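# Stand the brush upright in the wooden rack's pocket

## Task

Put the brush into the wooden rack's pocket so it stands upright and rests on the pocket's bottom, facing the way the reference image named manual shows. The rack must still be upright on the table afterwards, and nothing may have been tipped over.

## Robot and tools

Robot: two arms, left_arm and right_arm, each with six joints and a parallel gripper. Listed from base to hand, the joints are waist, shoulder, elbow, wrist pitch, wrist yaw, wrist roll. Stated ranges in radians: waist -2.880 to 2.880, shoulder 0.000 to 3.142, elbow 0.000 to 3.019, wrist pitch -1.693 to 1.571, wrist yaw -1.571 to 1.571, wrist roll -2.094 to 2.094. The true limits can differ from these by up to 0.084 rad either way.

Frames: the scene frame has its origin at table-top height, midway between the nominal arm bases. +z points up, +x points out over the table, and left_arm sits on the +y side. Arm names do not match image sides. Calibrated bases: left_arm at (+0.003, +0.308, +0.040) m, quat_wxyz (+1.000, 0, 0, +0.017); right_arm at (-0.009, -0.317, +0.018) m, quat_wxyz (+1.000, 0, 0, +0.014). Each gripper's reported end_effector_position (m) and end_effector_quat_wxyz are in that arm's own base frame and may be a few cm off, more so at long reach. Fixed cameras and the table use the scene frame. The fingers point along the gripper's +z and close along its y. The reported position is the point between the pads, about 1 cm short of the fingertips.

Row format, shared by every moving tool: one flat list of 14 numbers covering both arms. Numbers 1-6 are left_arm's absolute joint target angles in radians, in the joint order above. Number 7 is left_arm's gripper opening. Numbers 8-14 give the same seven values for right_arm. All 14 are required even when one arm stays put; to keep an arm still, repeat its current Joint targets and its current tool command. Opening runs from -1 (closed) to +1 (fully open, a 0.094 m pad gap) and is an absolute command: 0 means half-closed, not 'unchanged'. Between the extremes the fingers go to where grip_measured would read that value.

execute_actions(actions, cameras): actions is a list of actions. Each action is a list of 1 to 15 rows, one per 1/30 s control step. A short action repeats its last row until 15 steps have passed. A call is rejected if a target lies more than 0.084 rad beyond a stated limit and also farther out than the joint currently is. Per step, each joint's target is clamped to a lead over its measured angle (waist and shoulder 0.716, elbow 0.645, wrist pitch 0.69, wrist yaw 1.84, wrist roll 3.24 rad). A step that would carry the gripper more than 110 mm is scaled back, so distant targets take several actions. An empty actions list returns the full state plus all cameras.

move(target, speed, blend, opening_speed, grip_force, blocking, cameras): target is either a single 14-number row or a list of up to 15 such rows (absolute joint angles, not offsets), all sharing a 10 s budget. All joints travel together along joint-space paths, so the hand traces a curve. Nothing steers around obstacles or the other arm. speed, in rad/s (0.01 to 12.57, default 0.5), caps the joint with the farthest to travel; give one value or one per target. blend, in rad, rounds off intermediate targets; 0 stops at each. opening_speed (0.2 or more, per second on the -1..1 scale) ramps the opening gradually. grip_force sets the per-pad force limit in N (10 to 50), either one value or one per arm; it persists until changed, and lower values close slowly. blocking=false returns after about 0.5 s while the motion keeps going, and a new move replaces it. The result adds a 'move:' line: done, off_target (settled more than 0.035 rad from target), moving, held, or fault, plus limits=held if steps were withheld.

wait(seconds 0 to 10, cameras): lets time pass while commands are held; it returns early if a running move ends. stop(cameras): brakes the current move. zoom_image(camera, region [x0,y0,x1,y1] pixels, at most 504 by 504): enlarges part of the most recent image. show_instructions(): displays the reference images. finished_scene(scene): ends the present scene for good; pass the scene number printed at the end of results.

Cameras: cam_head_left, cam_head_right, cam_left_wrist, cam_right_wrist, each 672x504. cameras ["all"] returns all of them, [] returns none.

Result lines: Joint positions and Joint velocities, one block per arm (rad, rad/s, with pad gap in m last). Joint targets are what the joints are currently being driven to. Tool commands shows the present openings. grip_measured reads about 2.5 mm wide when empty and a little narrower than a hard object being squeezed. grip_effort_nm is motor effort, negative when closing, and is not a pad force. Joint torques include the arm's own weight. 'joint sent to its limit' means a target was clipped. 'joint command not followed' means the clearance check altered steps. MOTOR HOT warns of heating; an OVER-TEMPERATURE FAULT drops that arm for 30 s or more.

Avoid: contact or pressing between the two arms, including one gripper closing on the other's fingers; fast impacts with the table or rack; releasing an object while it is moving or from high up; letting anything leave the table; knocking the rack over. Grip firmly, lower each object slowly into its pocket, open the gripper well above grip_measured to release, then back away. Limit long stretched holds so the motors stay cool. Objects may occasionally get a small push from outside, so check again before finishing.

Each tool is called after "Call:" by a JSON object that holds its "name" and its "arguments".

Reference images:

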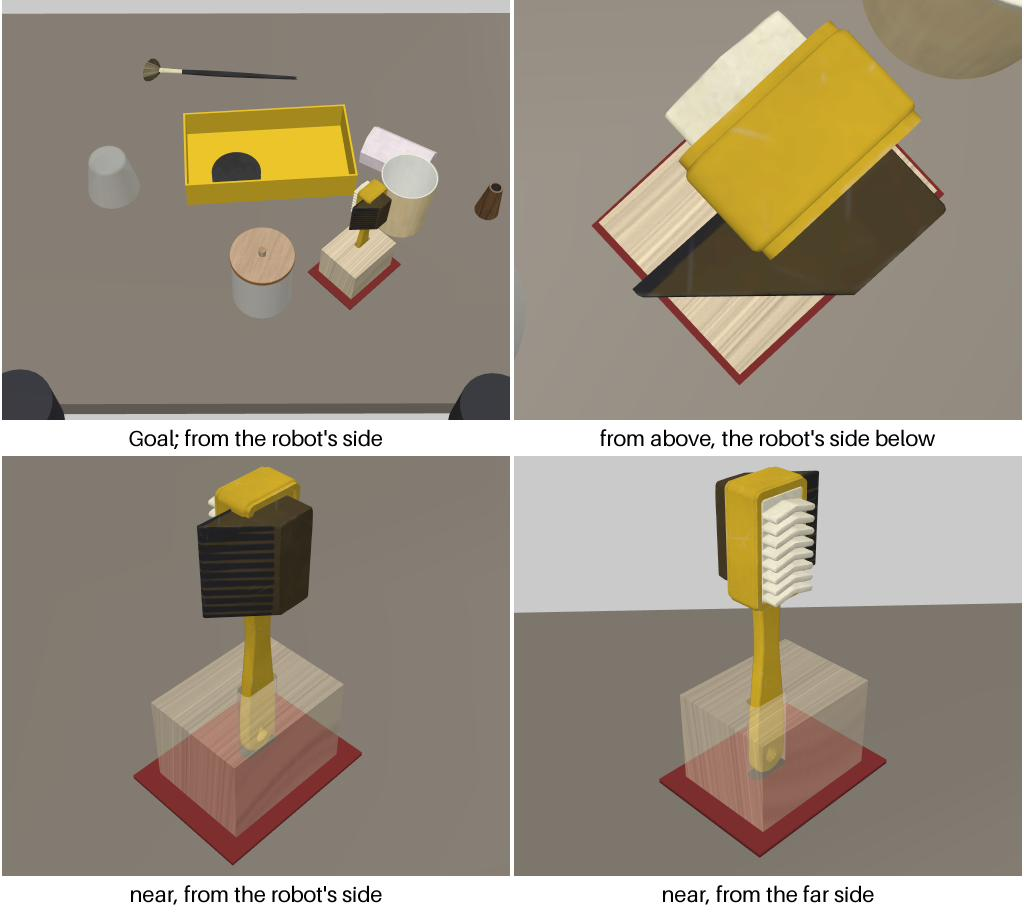

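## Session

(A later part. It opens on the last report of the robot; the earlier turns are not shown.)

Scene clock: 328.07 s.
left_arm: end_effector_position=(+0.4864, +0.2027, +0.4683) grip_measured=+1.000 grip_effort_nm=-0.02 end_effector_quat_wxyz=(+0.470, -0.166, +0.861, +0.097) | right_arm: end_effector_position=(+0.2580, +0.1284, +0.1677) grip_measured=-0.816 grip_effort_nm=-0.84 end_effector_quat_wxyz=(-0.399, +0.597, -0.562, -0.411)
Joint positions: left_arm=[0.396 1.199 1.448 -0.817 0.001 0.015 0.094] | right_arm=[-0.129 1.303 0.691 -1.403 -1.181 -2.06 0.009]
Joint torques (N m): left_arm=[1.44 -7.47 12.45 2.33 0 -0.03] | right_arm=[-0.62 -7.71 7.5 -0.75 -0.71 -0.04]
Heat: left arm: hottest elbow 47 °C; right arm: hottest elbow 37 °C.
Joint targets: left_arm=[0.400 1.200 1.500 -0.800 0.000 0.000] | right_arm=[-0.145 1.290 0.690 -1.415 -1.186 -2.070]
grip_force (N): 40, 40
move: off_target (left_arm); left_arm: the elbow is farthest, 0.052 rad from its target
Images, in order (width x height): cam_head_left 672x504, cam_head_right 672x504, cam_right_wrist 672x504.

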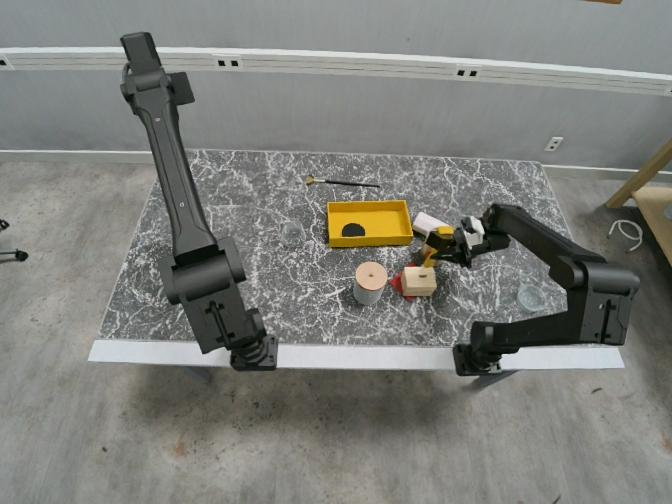

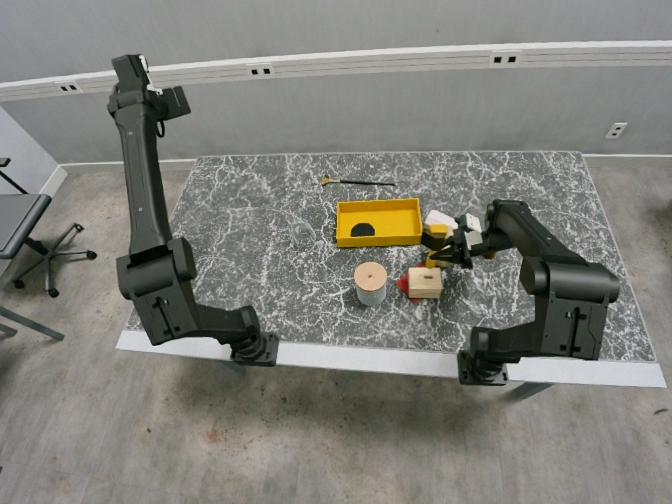

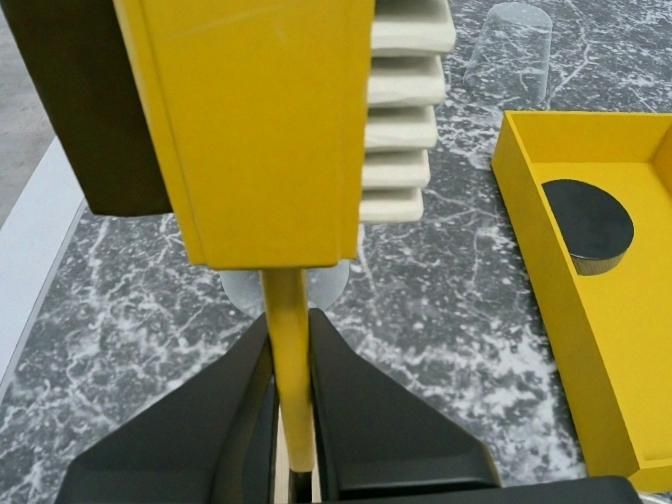

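Call:
{"name": "move", "arguments": {"target": [0.4,1.2,1.5,-0.8,0,0,1.0,-0.142,1.362,0.6545,-1.309,-1.187,-2.072,-0.95], "speed": 0.15, "cameras": ["cam_head_left","cam_head_right","cam_right_wrist"]}}

Call:
{"name": "zoom_image", "arguments": {"camera": "cam_head_left", "region": [400, 230, 450, 300]}}

Call:
{"name": "zoom_image", "arguments": {"camera": "cam_head_right", "region": [405, 230, 455, 300]}}

Call:
{"name": "zoom_image", "arguments": {"camera": "cam_right_wrist", "region": [200, 240, 400, 504]}}

Scene clock: 354.10 s.
left_arm: end_effector_position=(+0.4864, +0.2027, +0.4683) grip_measured=+1.000 grip_effort_nm=-0.02 end_effector_quat_wxyz=(+0.470, -0.166, +0.861, +0.097) | right_arm: end_effector_position=(+0.2576, +0.1285, +0.1438) grip_measured=-0.816 grip_effort_nm=-0.84 end_effector_quat_wxyz=(-0.400, +0.598, -0.561, -0.410)
Joint positions: left_arm=[0.396 1.199 1.448 -0.817 0.001 0.015 0.094] | right_arm=[-0.129 1.351 0.656 -1.317 -1.181 -2.062 0.009]
Joint torques (N m): left_arm=[1.32 -7.47 12.42 2.33 0 -0.03] | right_arm=[-0.21 -5.89 6.98 0.23 -0.75 -0.06]
Heat: left arm: hottest elbow 47 °C; right arm: hottest elbow 36 °C.
Joint targets: left_arm=[0.400 1.200 1.500 -0.800 0.000 0.000] | right_arm=[-0.142 1.362 0.654 -1.309 -1.187 -2.072]
grip_force (N): 40, 40
move: off_target (left_arm); left_arm: the elbow is farthest, 0.052 rad from its target
Images, in order (width x height): cam_head_left 672x504, cam_head_right 672x504, cam_right_wrist 672x504.

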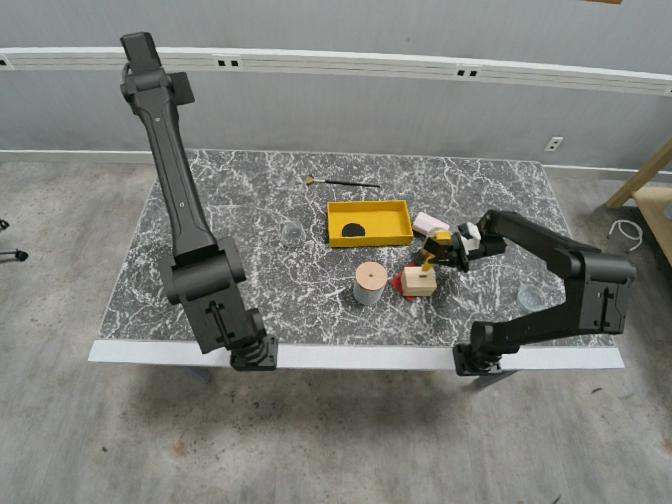

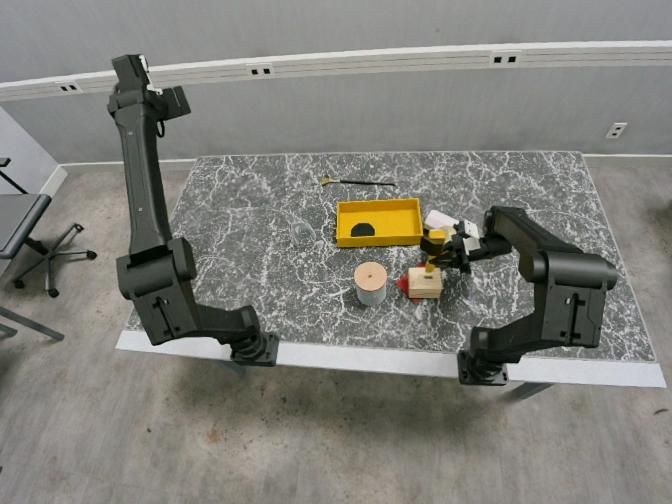

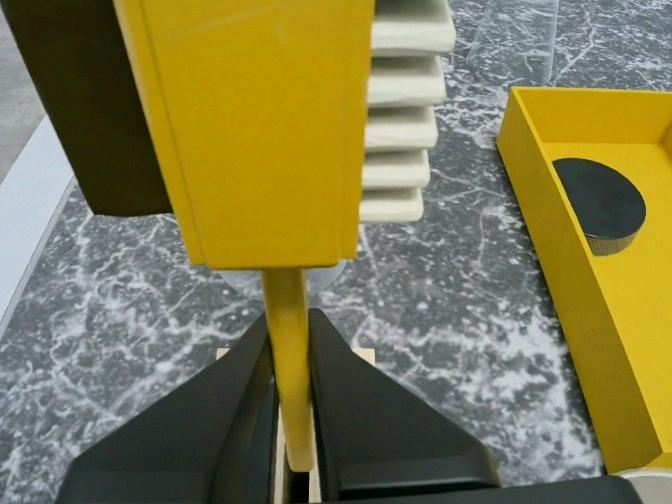

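Scaled by 7.200 from the camera's 672x504 image, which has a finer 960x720 frame.

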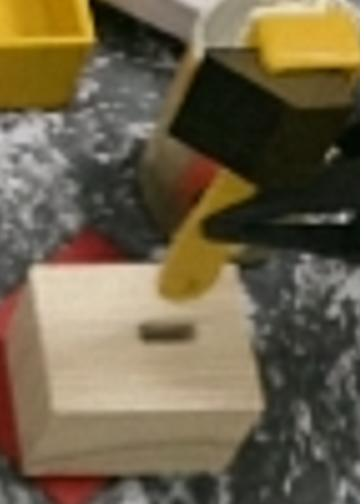

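Scaled by 7.200 from the camera's 672x504 image, which has a finer 960x720 frame.

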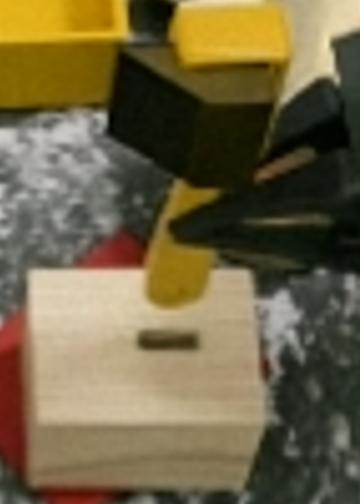

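Scaled by 1.909 from the camera's 672x504 image, which has a finer 960x720 frame.

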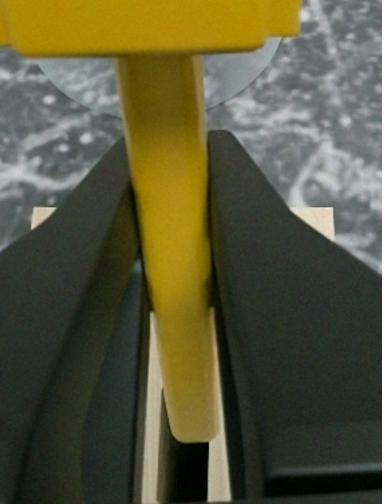

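Call:
{"name": "move", "arguments": {"target": [0.4,1.2,1.5,-0.8,0,0,1.0,-0.112,1.337,0.638,-1.294,-1.187,-2.072,-0.95], "speed": 0.15, "cameras": ["cam_head_left","cam_head_right","cam_right_wrist"]}}

Call:
{"name": "zoom_image", "arguments": {"camera": "cam_head_left", "region": [400, 230, 450, 300]}}

Call:
{"name": "zoom_image", "arguments": {"camera": "cam_head_right", "region": [405, 230, 455, 300]}}

Call:
{"name": "zoom_image", "arguments": {"camera": "cam_right_wrist", "region": [200, 240, 400, 504]}}

Scene clock: 368.17 s.
left_arm: end_effector_position=(+0.4864, +0.2027, +0.4683) grip_measured=+1.000 grip_effort_nm=-0.02 end_effector_quat_wxyz=(+0.470, -0.166, +0.861, +0.097) | right_arm: end_effector_position=(+0.2535, +0.1292, +0.1393) grip_measured=-0.816 grip_effort_nm=-0.84 end_effector_quat_wxyz=(-0.400, +0.598, -0.560, -0.411)
Joint positions: left_arm=[0.396 1.199 1.448 -0.817 0.001 0.015 0.094] | right_arm=[-0.128 1.35 0.64 -1.302 -1.182 -2.062 0.009]
Joint torques (N m): left_arm=[1.44 -7.59 12.42 2.32 0 -0.03] | right_arm=[2.14 -7.65 6.78 0.12 -0.74 -0.03]
Heat: left arm: hottest elbow 48 °C; right arm: hottest elbow 35 °C.
Joint targets: left_arm=[0.400 1.200 1.500 -0.800 0.000 0.000] | right_arm=[-0.112 1.337 0.638 -1.294 -1.187 -2.072]
grip_force (N): 40, 40
move: off_target (left_arm); left_arm: the elbow is farthest, 0.052 rad from its target
Images, in order (width x height): cam_head_left 672x504, cam_head_right 672x504, cam_right_wrist 672x504.

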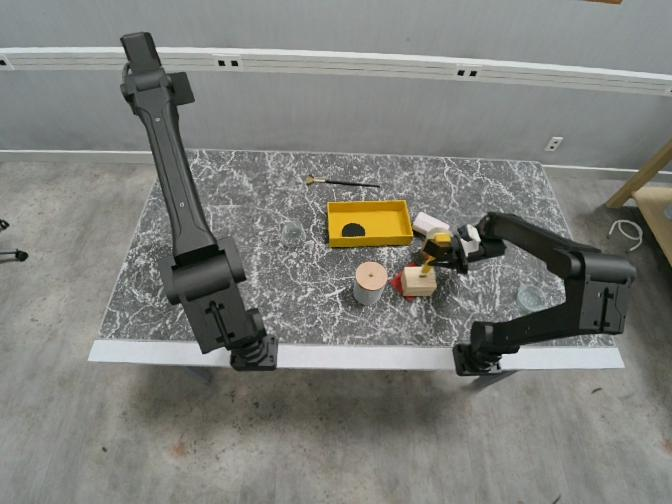

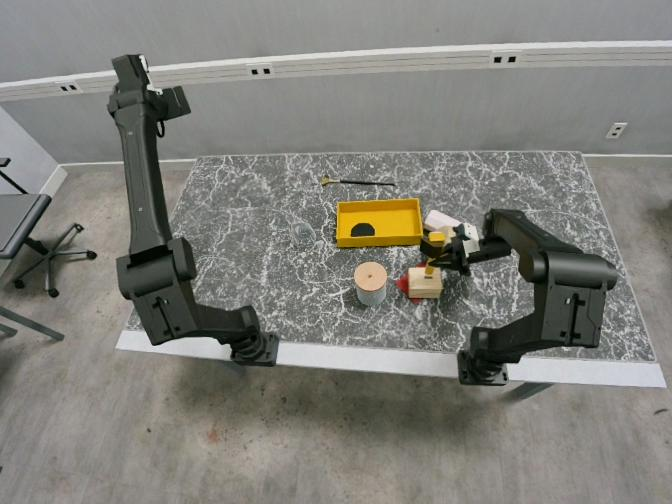

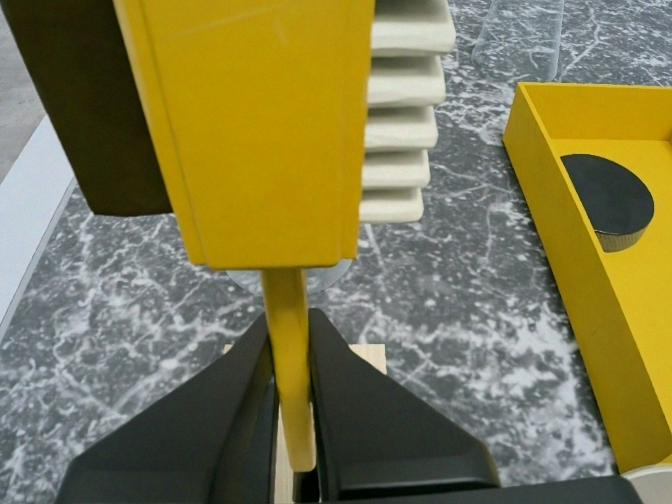

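Scaled by 7.200 from the camera's 672x504 image, which has a finer 960x720 frame.

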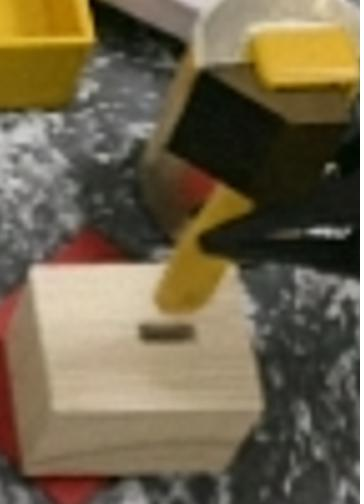

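Scaled by 7.200 from the camera's 672x504 image, which has a finer 960x720 frame.

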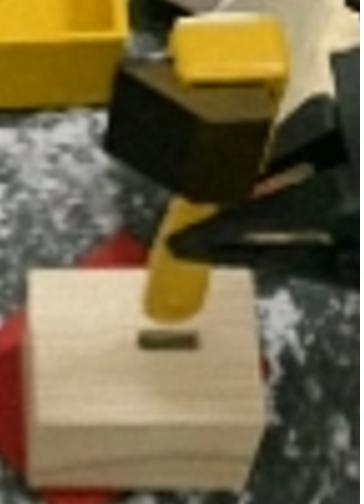

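Scaled by 1.909 from the camera's 672x504 image, which has a finer 960x720 frame.

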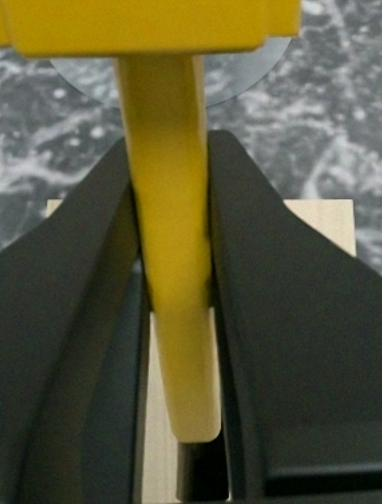

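Call:
{"name": "move", "arguments": {"target": [0.4,1.2,1.5,-0.8,0,0,1.0,-0.126,1.391,0.627,-1.253,-1.187,-2.072,-0.95], "speed": 0.12, "cameras": ["cam_head_left","cam_head_right","cam_right_wrist"]}}

Call:
{"name": "zoom_image", "arguments": {"camera": "cam_head_left", "region": [400, 230, 450, 300]}}

Call:
{"name": "zoom_image", "arguments": {"camera": "cam_head_right", "region": [405, 230, 455, 300]}}

Call:
{"name": "zoom_image", "arguments": {"camera": "cam_right_wrist", "region": [200, 240, 400, 504]}}

Scene clock: 374.80 s.
left_arm: end_effector_position=(+0.4864, +0.2027, +0.4683) grip_measured=+1.000 grip_effort_nm=-0.02 end_effector_quat_wxyz=(+0.470, -0.166, +0.861, +0.097) | right_arm: end_effector_position=(+0.2544, +0.1292, +0.1280) grip_measured=-0.816 grip_effort_nm=-0.84 end_effector_quat_wxyz=(-0.400, +0.598, -0.560, -0.411)
Joint positions: left_arm=[0.396 1.199 1.448 -0.817 0.001 0.015 0.094] | right_arm=[-0.128 1.38 0.628 -1.261 -1.182 -2.062 0.009]
Joint torques (N m): left_arm=[1.26 -7.47 12.46 2.37 0.01 -0.03] | right_arm=[0.79 -5.71 6.49 0.1 -0.75 -0.02]
Heat: left arm: hottest elbow 48 °C; right arm: hottest elbow 35 °C.
Joint targets: left_arm=[0.400 1.200 1.500 -0.800 0.000 0.000] | right_arm=[-0.126 1.391 0.627 -1.253 -1.187 -2.072]
grip_force (N): 40, 40
move: off_target (left_arm); left_arm: the elbow is farthest, 0.052 rad from its target
Images, in order (width x height): cam_head_left 672x504, cam_head_right 672x504, cam_right_wrist 672x504.

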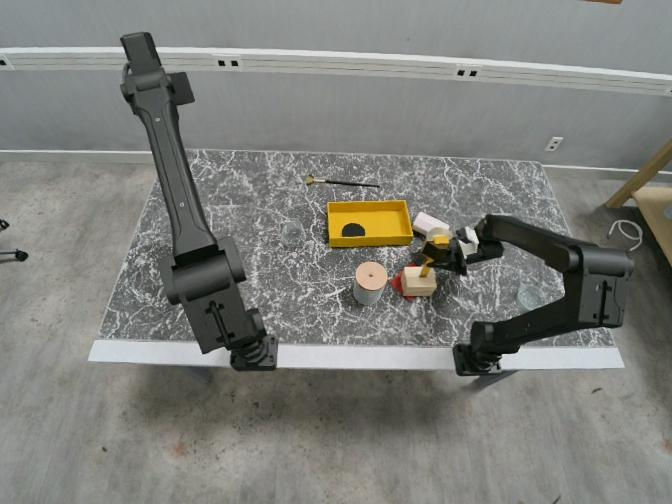

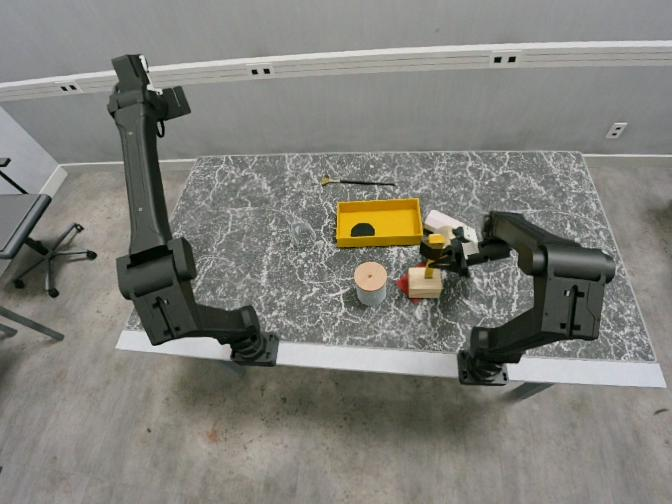

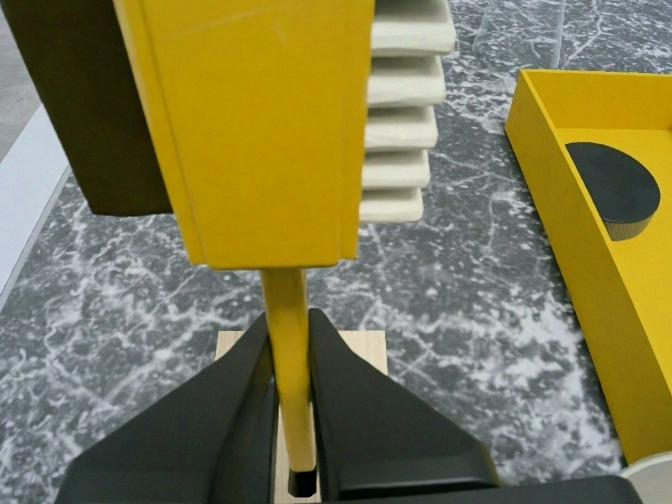

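Scaled by 7.200 from the camera's 672x504 image, which has a finer 960x720 frame.

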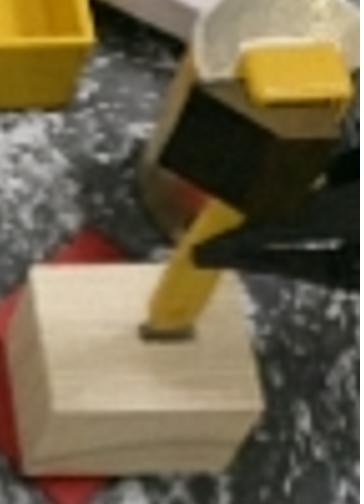

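Scaled by 7.200 from the camera's 672x504 image, which has a finer 960x720 frame.

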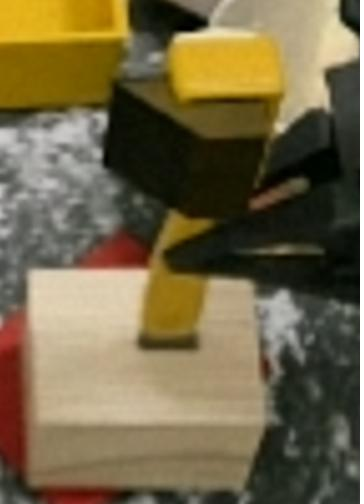

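Scaled by 1.909 from the camera's 672x504 image, which has a finer 960x720 frame.

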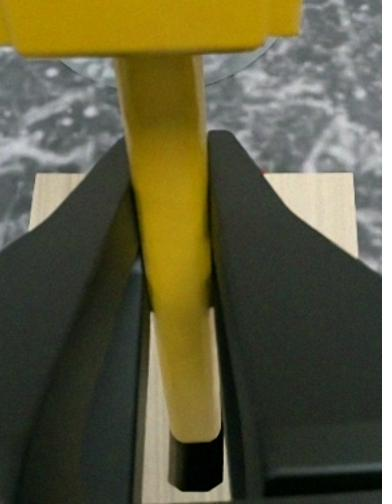

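Call:
{"name": "move", "arguments": {"target": [0.4,1.2,1.5,-0.8,0,0,1.0,-0.126,1.411,0.6187,-1.226,-1.187,-2.072,-0.95], "speed": 0.1, "cameras": ["cam_head_left","cam_head_right","cam_right_wrist"]}}

Call:
{"name": "zoom_image", "arguments": {"camera": "cam_head_left", "region": [400, 230, 450, 300]}}

Call:
{"name": "zoom_image", "arguments": {"camera": "cam_head_right", "region": [405, 230, 455, 300]}}

Scene clock: 380.67 s.
left_arm: end_effector_position=(+0.4864, +0.2027, +0.4683) grip_measured=+1.000 grip_effort_nm=-0.02 end_effector_quat_wxyz=(+0.470, -0.166, +0.861, +0.097) | right_arm: end_effector_position=(+0.2547, +0.1292, +0.1208) grip_measured=-0.816 grip_effort_nm=-0.84 end_effector_quat_wxyz=(-0.400, +0.598, -0.560, -0.410)
Joint positions: left_arm=[0.396 1.199 1.448 -0.817 0.001 0.015 0.094] | right_arm=[-0.128 1.398 0.621 -1.234 -1.182 -2.062 0.009]
Joint torques (N m): left_arm=[1.38 -7.41 12.46 2.37 0.01 -0.03] | right_arm=[1.08 -5.83 6.24 0.12 -0.74 -0.04]
Heat: left arm: hottest elbow 48 °C; right arm: hottest elbow 35 °C.
Joint targets: left_arm=[0.400 1.200 1.500 -0.800 0.000 0.000] | right_arm=[-0.126 1.411 0.619 -1.226 -1.187 -2.072]
grip_force (N): 40, 40
move: off_target (left_arm); left_arm: the elbow is farthest, 0.052 rad from its target
Images, in order (width x height): cam_head_left 672x504, cam_head_right 672x504, cam_right_wrist 672x504.

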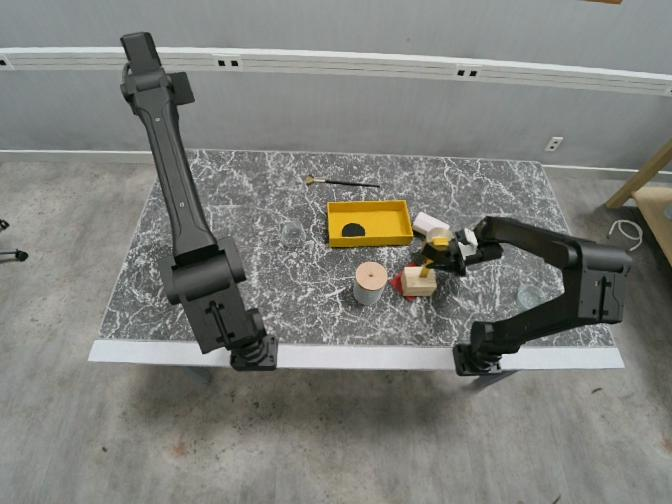

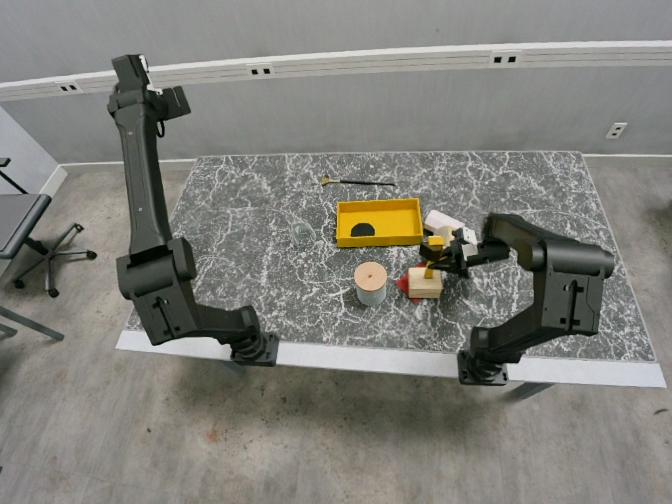

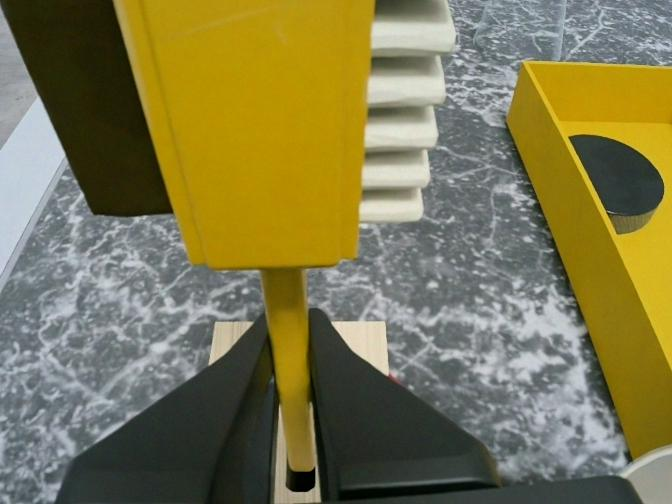

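Scaled by 7.200 from the camera's 672x504 image, which has a finer 960x720 frame.

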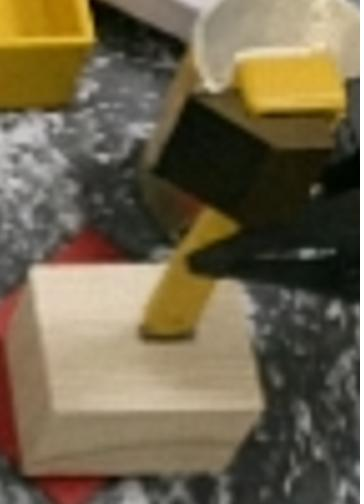

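Scaled by 7.200 from the camera's 672x504 image, which has a finer 960x720 frame.

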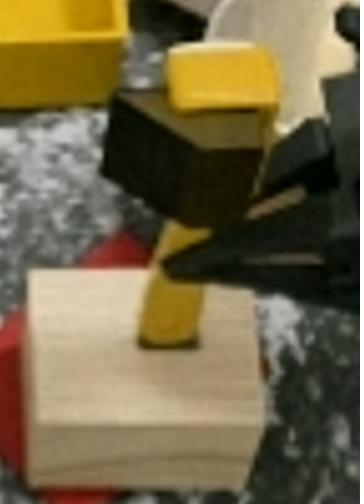

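Call:
{"name": "move", "arguments": {"target": [0.4,1.2,1.5,-0.8,0,0,1.0,-0.126,1.430,0.607,-1.193,-1.187,-2.072,-0.95], "speed": 0.1, "cameras": ["cam_head_left","cam_head_right","cam_right_wrist"]}}

Call:
{"name": "zoom_image", "arguments": {"camera": "cam_head_left", "region": [400, 230, 450, 300]}}

Call:
{"name": "zoom_image", "arguments": {"camera": "cam_right_wrist", "region": [200, 240, 400, 504]}}

Scene clock: 384.43 s.
left_arm: end_effector_position=(+0.4864, +0.2027, +0.4683) grip_measured=+1.000 grip_effort_nm=-0.02 end_effector_quat_wxyz=(+0.470, -0.166, +0.861, +0.097) | right_arm: end_effector_position=(+0.2540, +0.1292, +0.1123) grip_measured=-0.816 grip_effort_nm=-0.83 end_effector_quat_wxyz=(-0.401, +0.599, -0.560, -0.410)
Joint positions: left_arm=[0.396 1.199 1.448 -0.817 0.001 0.015 0.094] | right_arm=[-0.128 1.417 0.609 -1.201 -1.182 -2.062 0.009]
Joint torques (N m): left_arm=[1.32 -7.53 12.49 2.39 0.01 -0.04] | right_arm=[0.79 -6.12 6.11 -0.1 -0.74 -0.05]
Heat: left arm: hottest elbow 48 °C; right arm: hottest elbow 35 °C.
Joint targets: left_arm=[0.400 1.200 1.500 -0.800 0.000 0.000] | right_arm=[-0.126 1.430 0.607 -1.193 -1.187 -2.072]
grip_force (N): 40, 40
move: off_target (left_arm); left_arm: the elbow is farthest, 0.052 rad from its target
Images, in order (width x height): cam_head_left 672x504, cam_head_right 672x504, cam_right_wrist 672x504.

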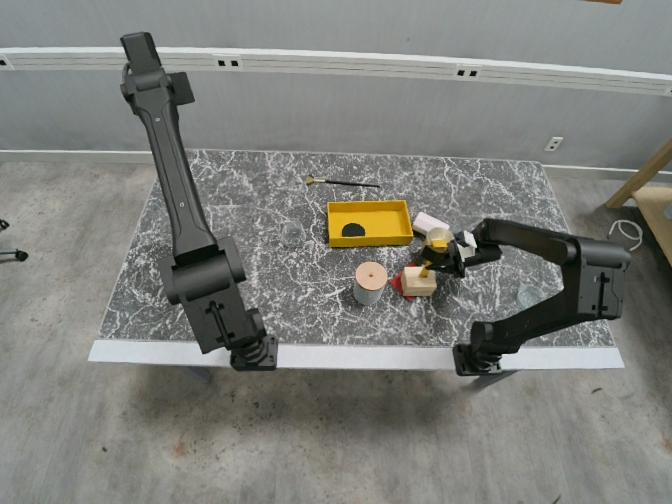

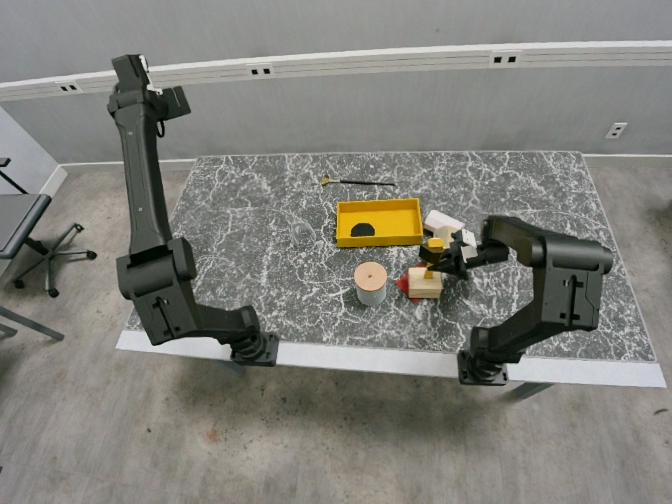

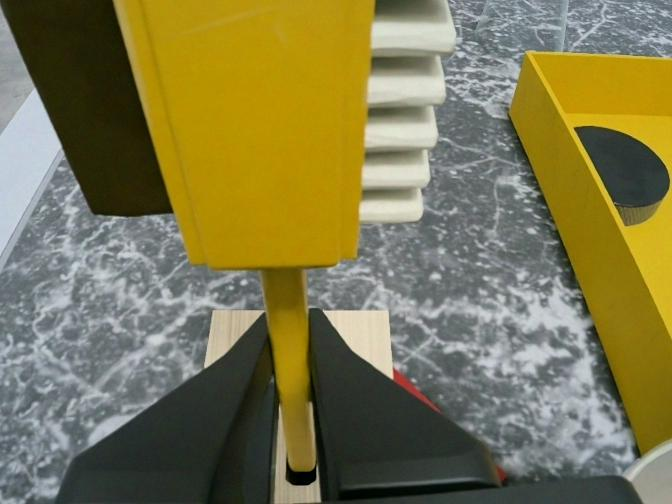

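Scaled by 7.200 from the camera's 672x504 image, which has a finer 960x720 frame.

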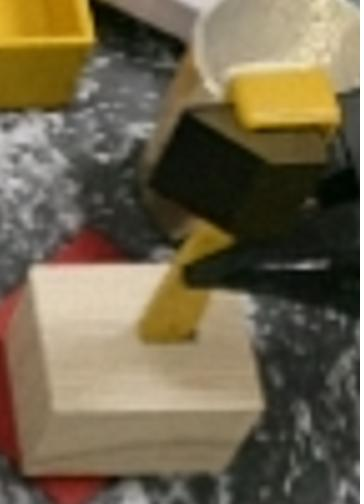

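Scaled by 1.909 from the camera's 672x504 image, which has a finer 960x720 frame.

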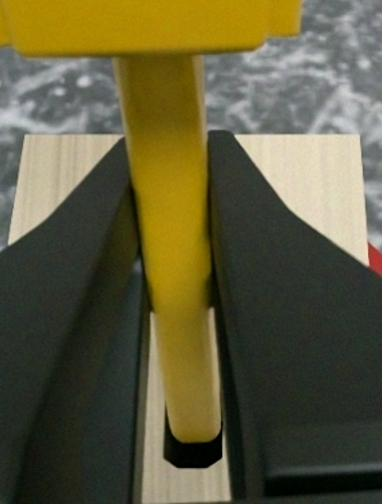

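Call:
{"name": "move", "arguments": {"target": [0.4,1.2,1.5,-0.8,0,0,1.0,-0.146,1.452,0.599,-1.164,-1.187,-2.072,-0.95], "speed": 0.1, "cameras": ["cam_head_left","cam_head_right","cam_right_wrist"]}}

Call:
{"name": "zoom_image", "arguments": {"camera": "cam_head_left", "region": [400, 230, 450, 300]}}

Call:
{"name": "zoom_image", "arguments": {"camera": "cam_right_wrist", "region": [200, 240, 400, 504]}}

Scene clock: 393.30 s.
left_arm: end_effector_position=(+0.4864, +0.2027, +0.4683) grip_measured=+1.000 grip_effort_nm=-0.02 end_effector_quat_wxyz=(+0.470, -0.166, +0.861, +0.097) | right_arm: end_effector_position=(+0.2543, +0.1287, +0.1044) grip_measured=-0.816 grip_effort_nm=-0.84 end_effector_quat_wxyz=(-0.401, +0.598, -0.561, -0.410)
Joint positions: left_arm=[0.396 1.199 1.448 -0.817 0.001 0.015 0.094] | right_arm=[-0.13 1.44 0.601 -1.172 -1.182 -2.062 0.009]
Joint torques (N m): left_arm=[1.44 -7.47 12.48 2.36 0 -0.04] | right_arm=[-0.85 -5.89 5.85 0.1 -0.71 -0.01]
Heat: left arm: hottest elbow 48 °C; right arm: hottest elbow 35 °C.
Joint targets: left_arm=[0.400 1.200 1.500 -0.800 0.000 0.000] | right_arm=[-0.146 1.452 0.599 -1.164 -1.187 -2.072]
grip_force (N): 40, 40
move: off_target (left_arm); left_arm: the elbow is farthest, 0.052 rad from its target
Images, in order (width x height): cam_head_left 672x504, cam_head_right 672x504, cam_right_wrist 672x504.

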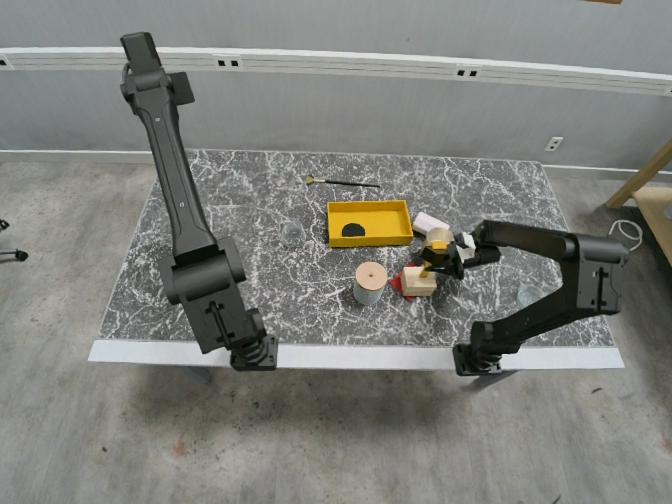

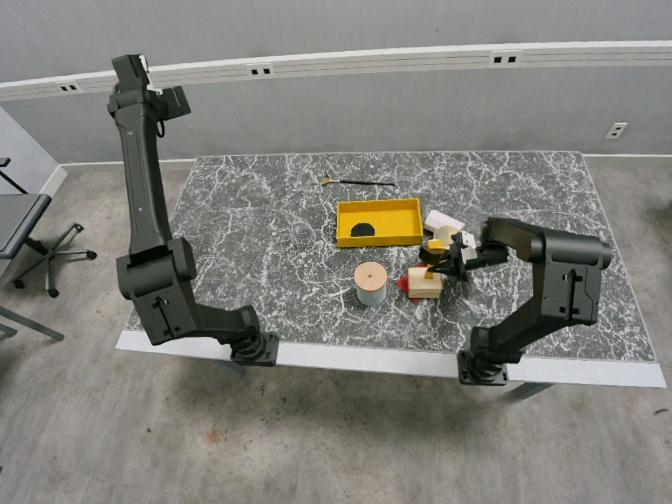

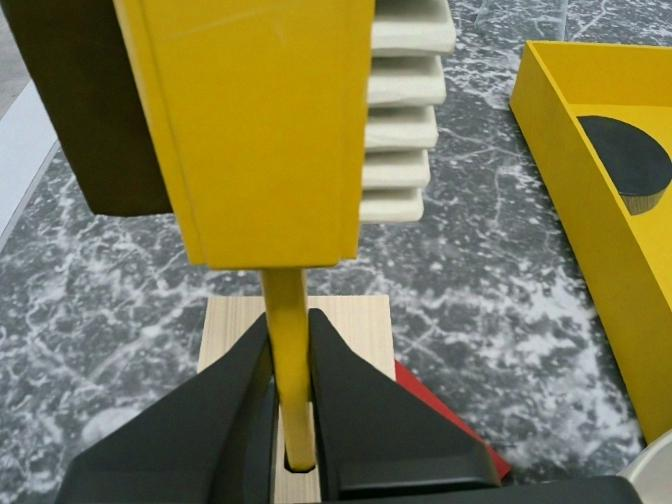

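Scaled by 7.200 from the camera's 672x504 image, which has a finer 960x720 frame.

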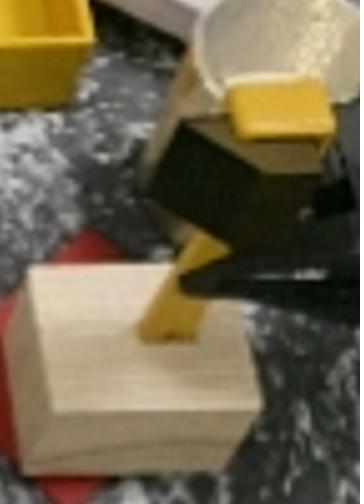

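Scaled by 1.909 from the camera's 672x504 image, which has a finer 960x720 frame.

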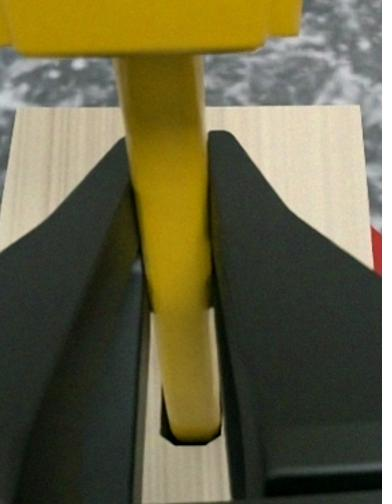

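Call:
{"name": "move", "arguments": {"target": [0.4,1.2,1.5,-0.8,0,0,1.0,-0.146,1.482,0.585,-1.124,-1.187,-2.072,-0.95], "speed": 0.1, "cameras": ["cam_head_left","cam_head_right","cam_right_wrist"]}}

Call:
{"name": "zoom_image", "arguments": {"camera": "cam_head_left", "region": [400, 230, 450, 300]}}

Call:
{"name": "zoom_image", "arguments": {"camera": "cam_right_wrist", "region": [200, 240, 400, 504]}}

Scene clock: 401.47 s.
left_arm: end_effector_position=(+0.4864, +0.2027, +0.4683) grip_measured=+1.000 grip_effort_nm=-0.02 end_effector_quat_wxyz=(+0.470, -0.166, +0.861, +0.097) | right_arm: end_effector_position=(+0.2534, +0.1288, +0.0933) grip_measured=-0.816 grip_effort_nm=-0.83 end_effector_quat_wxyz=(-0.401, +0.597, -0.561, -0.410)
Joint positions: left_arm=[0.396 1.199 1.448 -0.817 0.001 0.015 0.094] | right_arm=[-0.13 1.469 0.589 -1.132 -1.182 -2.063 0.009]
Joint torques (N m): left_arm=[1.38 -7.59 12.46 2.37 0.01 -0.04] | right_arm=[-0.67 -6.36 5.49 -0.02 -0.76 0]
Heat: left arm: hottest elbow 48 °C; right arm: hottest elbow 35 °C.
Joint targets: left_arm=[0.400 1.200 1.500 -0.800 0.000 0.000] | right_arm=[-0.146 1.482 0.585 -1.124 -1.187 -2.072]
grip_force (N): 40, 40
move: off_target (left_arm); left_arm: the elbow is farthest, 0.052 rad from its target
Images, in order (width x height): cam_head_left 672x504, cam_head_right 672x504, cam_right_wrist 672x504.

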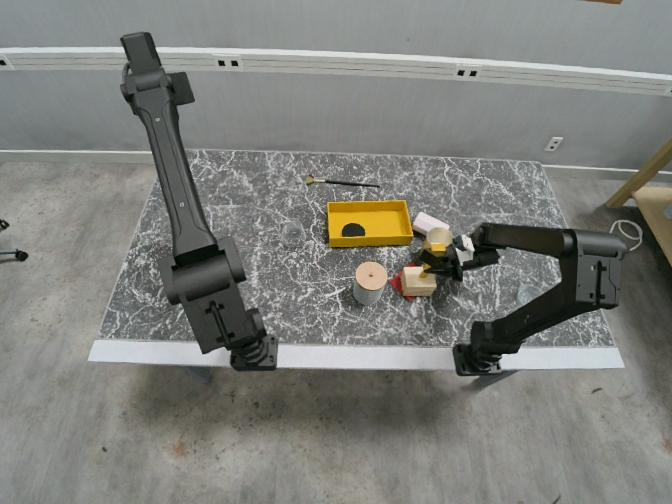

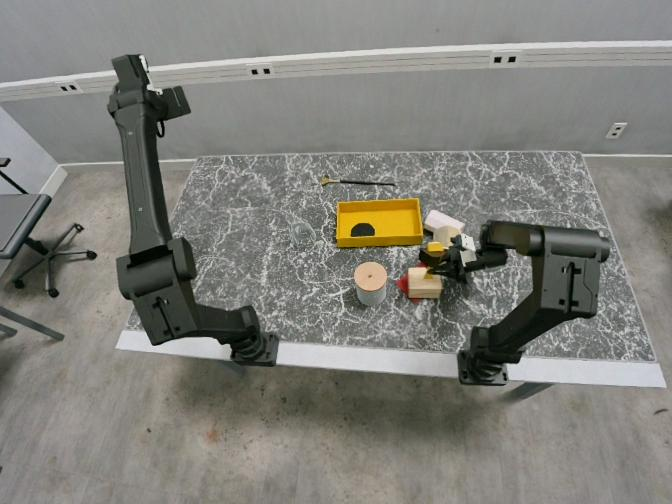

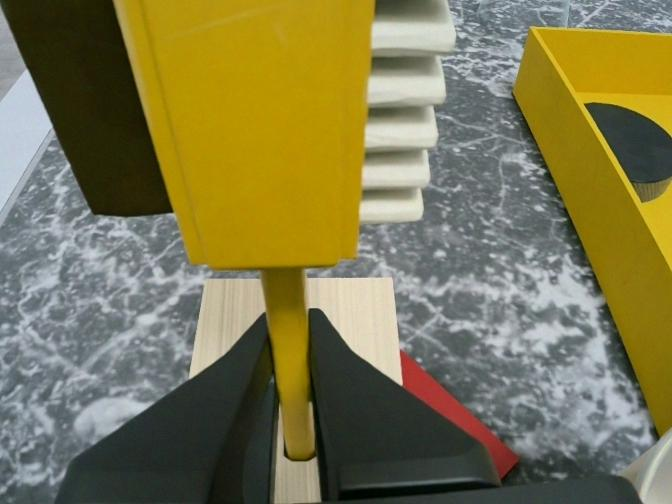

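Scaled by 7.200 from the camera's 672x504 image, which has a finer 960x720 frame.

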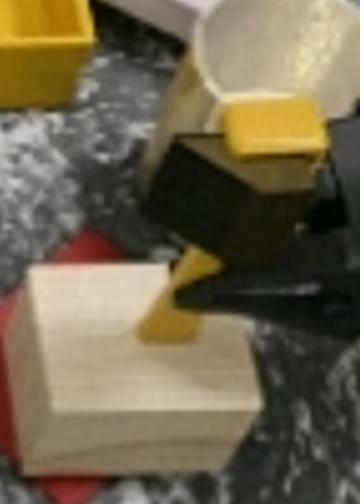

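Scaled by 1.909 from the camera's 672x504 image, which has a finer 960x720 frame.

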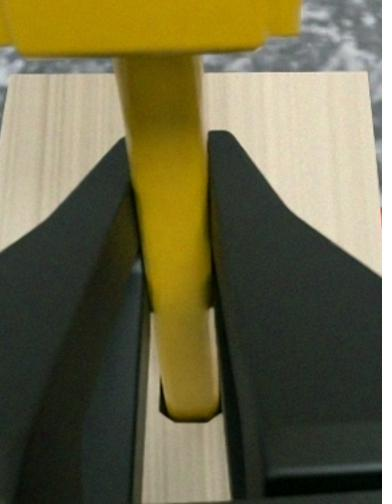

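Call:
{"name": "move", "arguments": {"target": [0.4,1.2,1.5,-0.8,0,0,1.0,-0.14,1.508,0.577,-1.090,-1.187,-2.072,-0.95], "speed": 0.1, "cameras": ["cam_head_left","cam_head_right","cam_right_wrist"]}}

Call:
{"name": "zoom_image", "arguments": {"camera": "cam_head_left", "region": [400, 230, 450, 300]}}

Call:
{"name": "zoom_image", "arguments": {"camera": "cam_right_wrist", "region": [200, 240, 400, 504]}}

Scene clock: 406.27 s.
left_arm: end_effector_position=(+0.4864, +0.2027, +0.4683) grip_measured=+1.000 grip_effort_nm=-0.02 end_effector_quat_wxyz=(+0.470, -0.166, +0.861, +0.097) | right_arm: end_effector_position=(+0.2534, +0.1287, +0.0845) grip_measured=-0.816 grip_effort_nm=-0.84 end_effector_quat_wxyz=(-0.401, +0.598, -0.560, -0.409)
Joint positions: left_arm=[0.396 1.199 1.448 -0.817 0.001 0.015 0.094] | right_arm=[-0.13 1.494 0.581 -1.097 -1.182 -2.064 0.009]
Joint torques (N m): left_arm=[1.49 -7.41 12.44 2.39 0.01 -0.02] | right_arm=[-0.26 -5.95 5.2 -0.03 -0.74 -0.04]
Heat: left arm: hottest elbow 48 °C; right arm: hottest elbow 35 °C.
Joint targets: left_arm=[0.400 1.200 1.500 -0.800 0.000 0.000] | right_arm=[-0.140 1.508 0.577 -1.090 -1.187 -2.072]
grip_force (N): 40, 40
move: off_target (left_arm); left_arm: the elbow is farthest, 0.052 rad from its target
Images, in order (width x height): cam_head_left 672x504, cam_head_right 672x504, cam_right_wrist 672x504.

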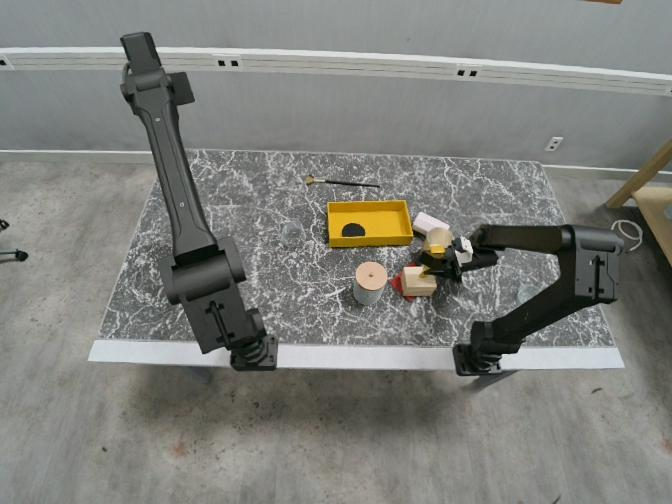

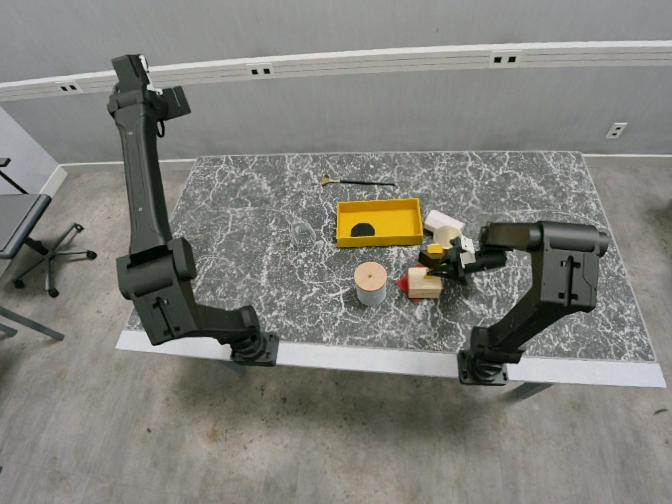

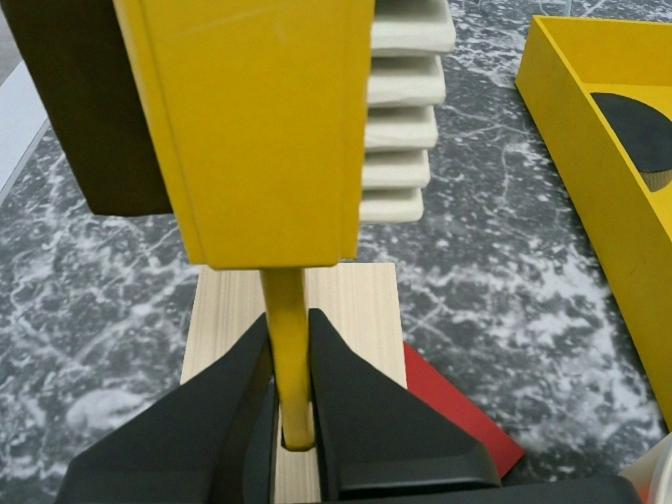

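Scaled by 7.200 from the camera's 672x504 image, which has a finer 960x720 frame.

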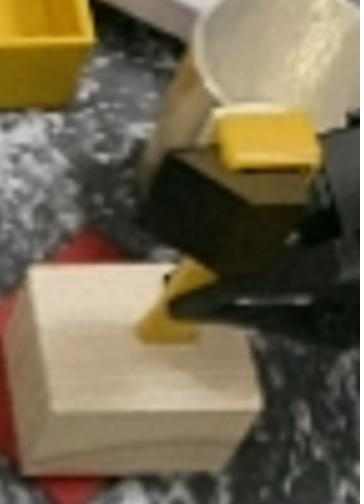

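Scaled by 1.909 from the camera's 672x504 image, which has a finer 960x720 frame.

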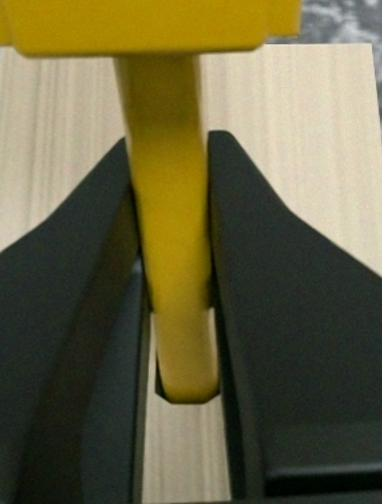

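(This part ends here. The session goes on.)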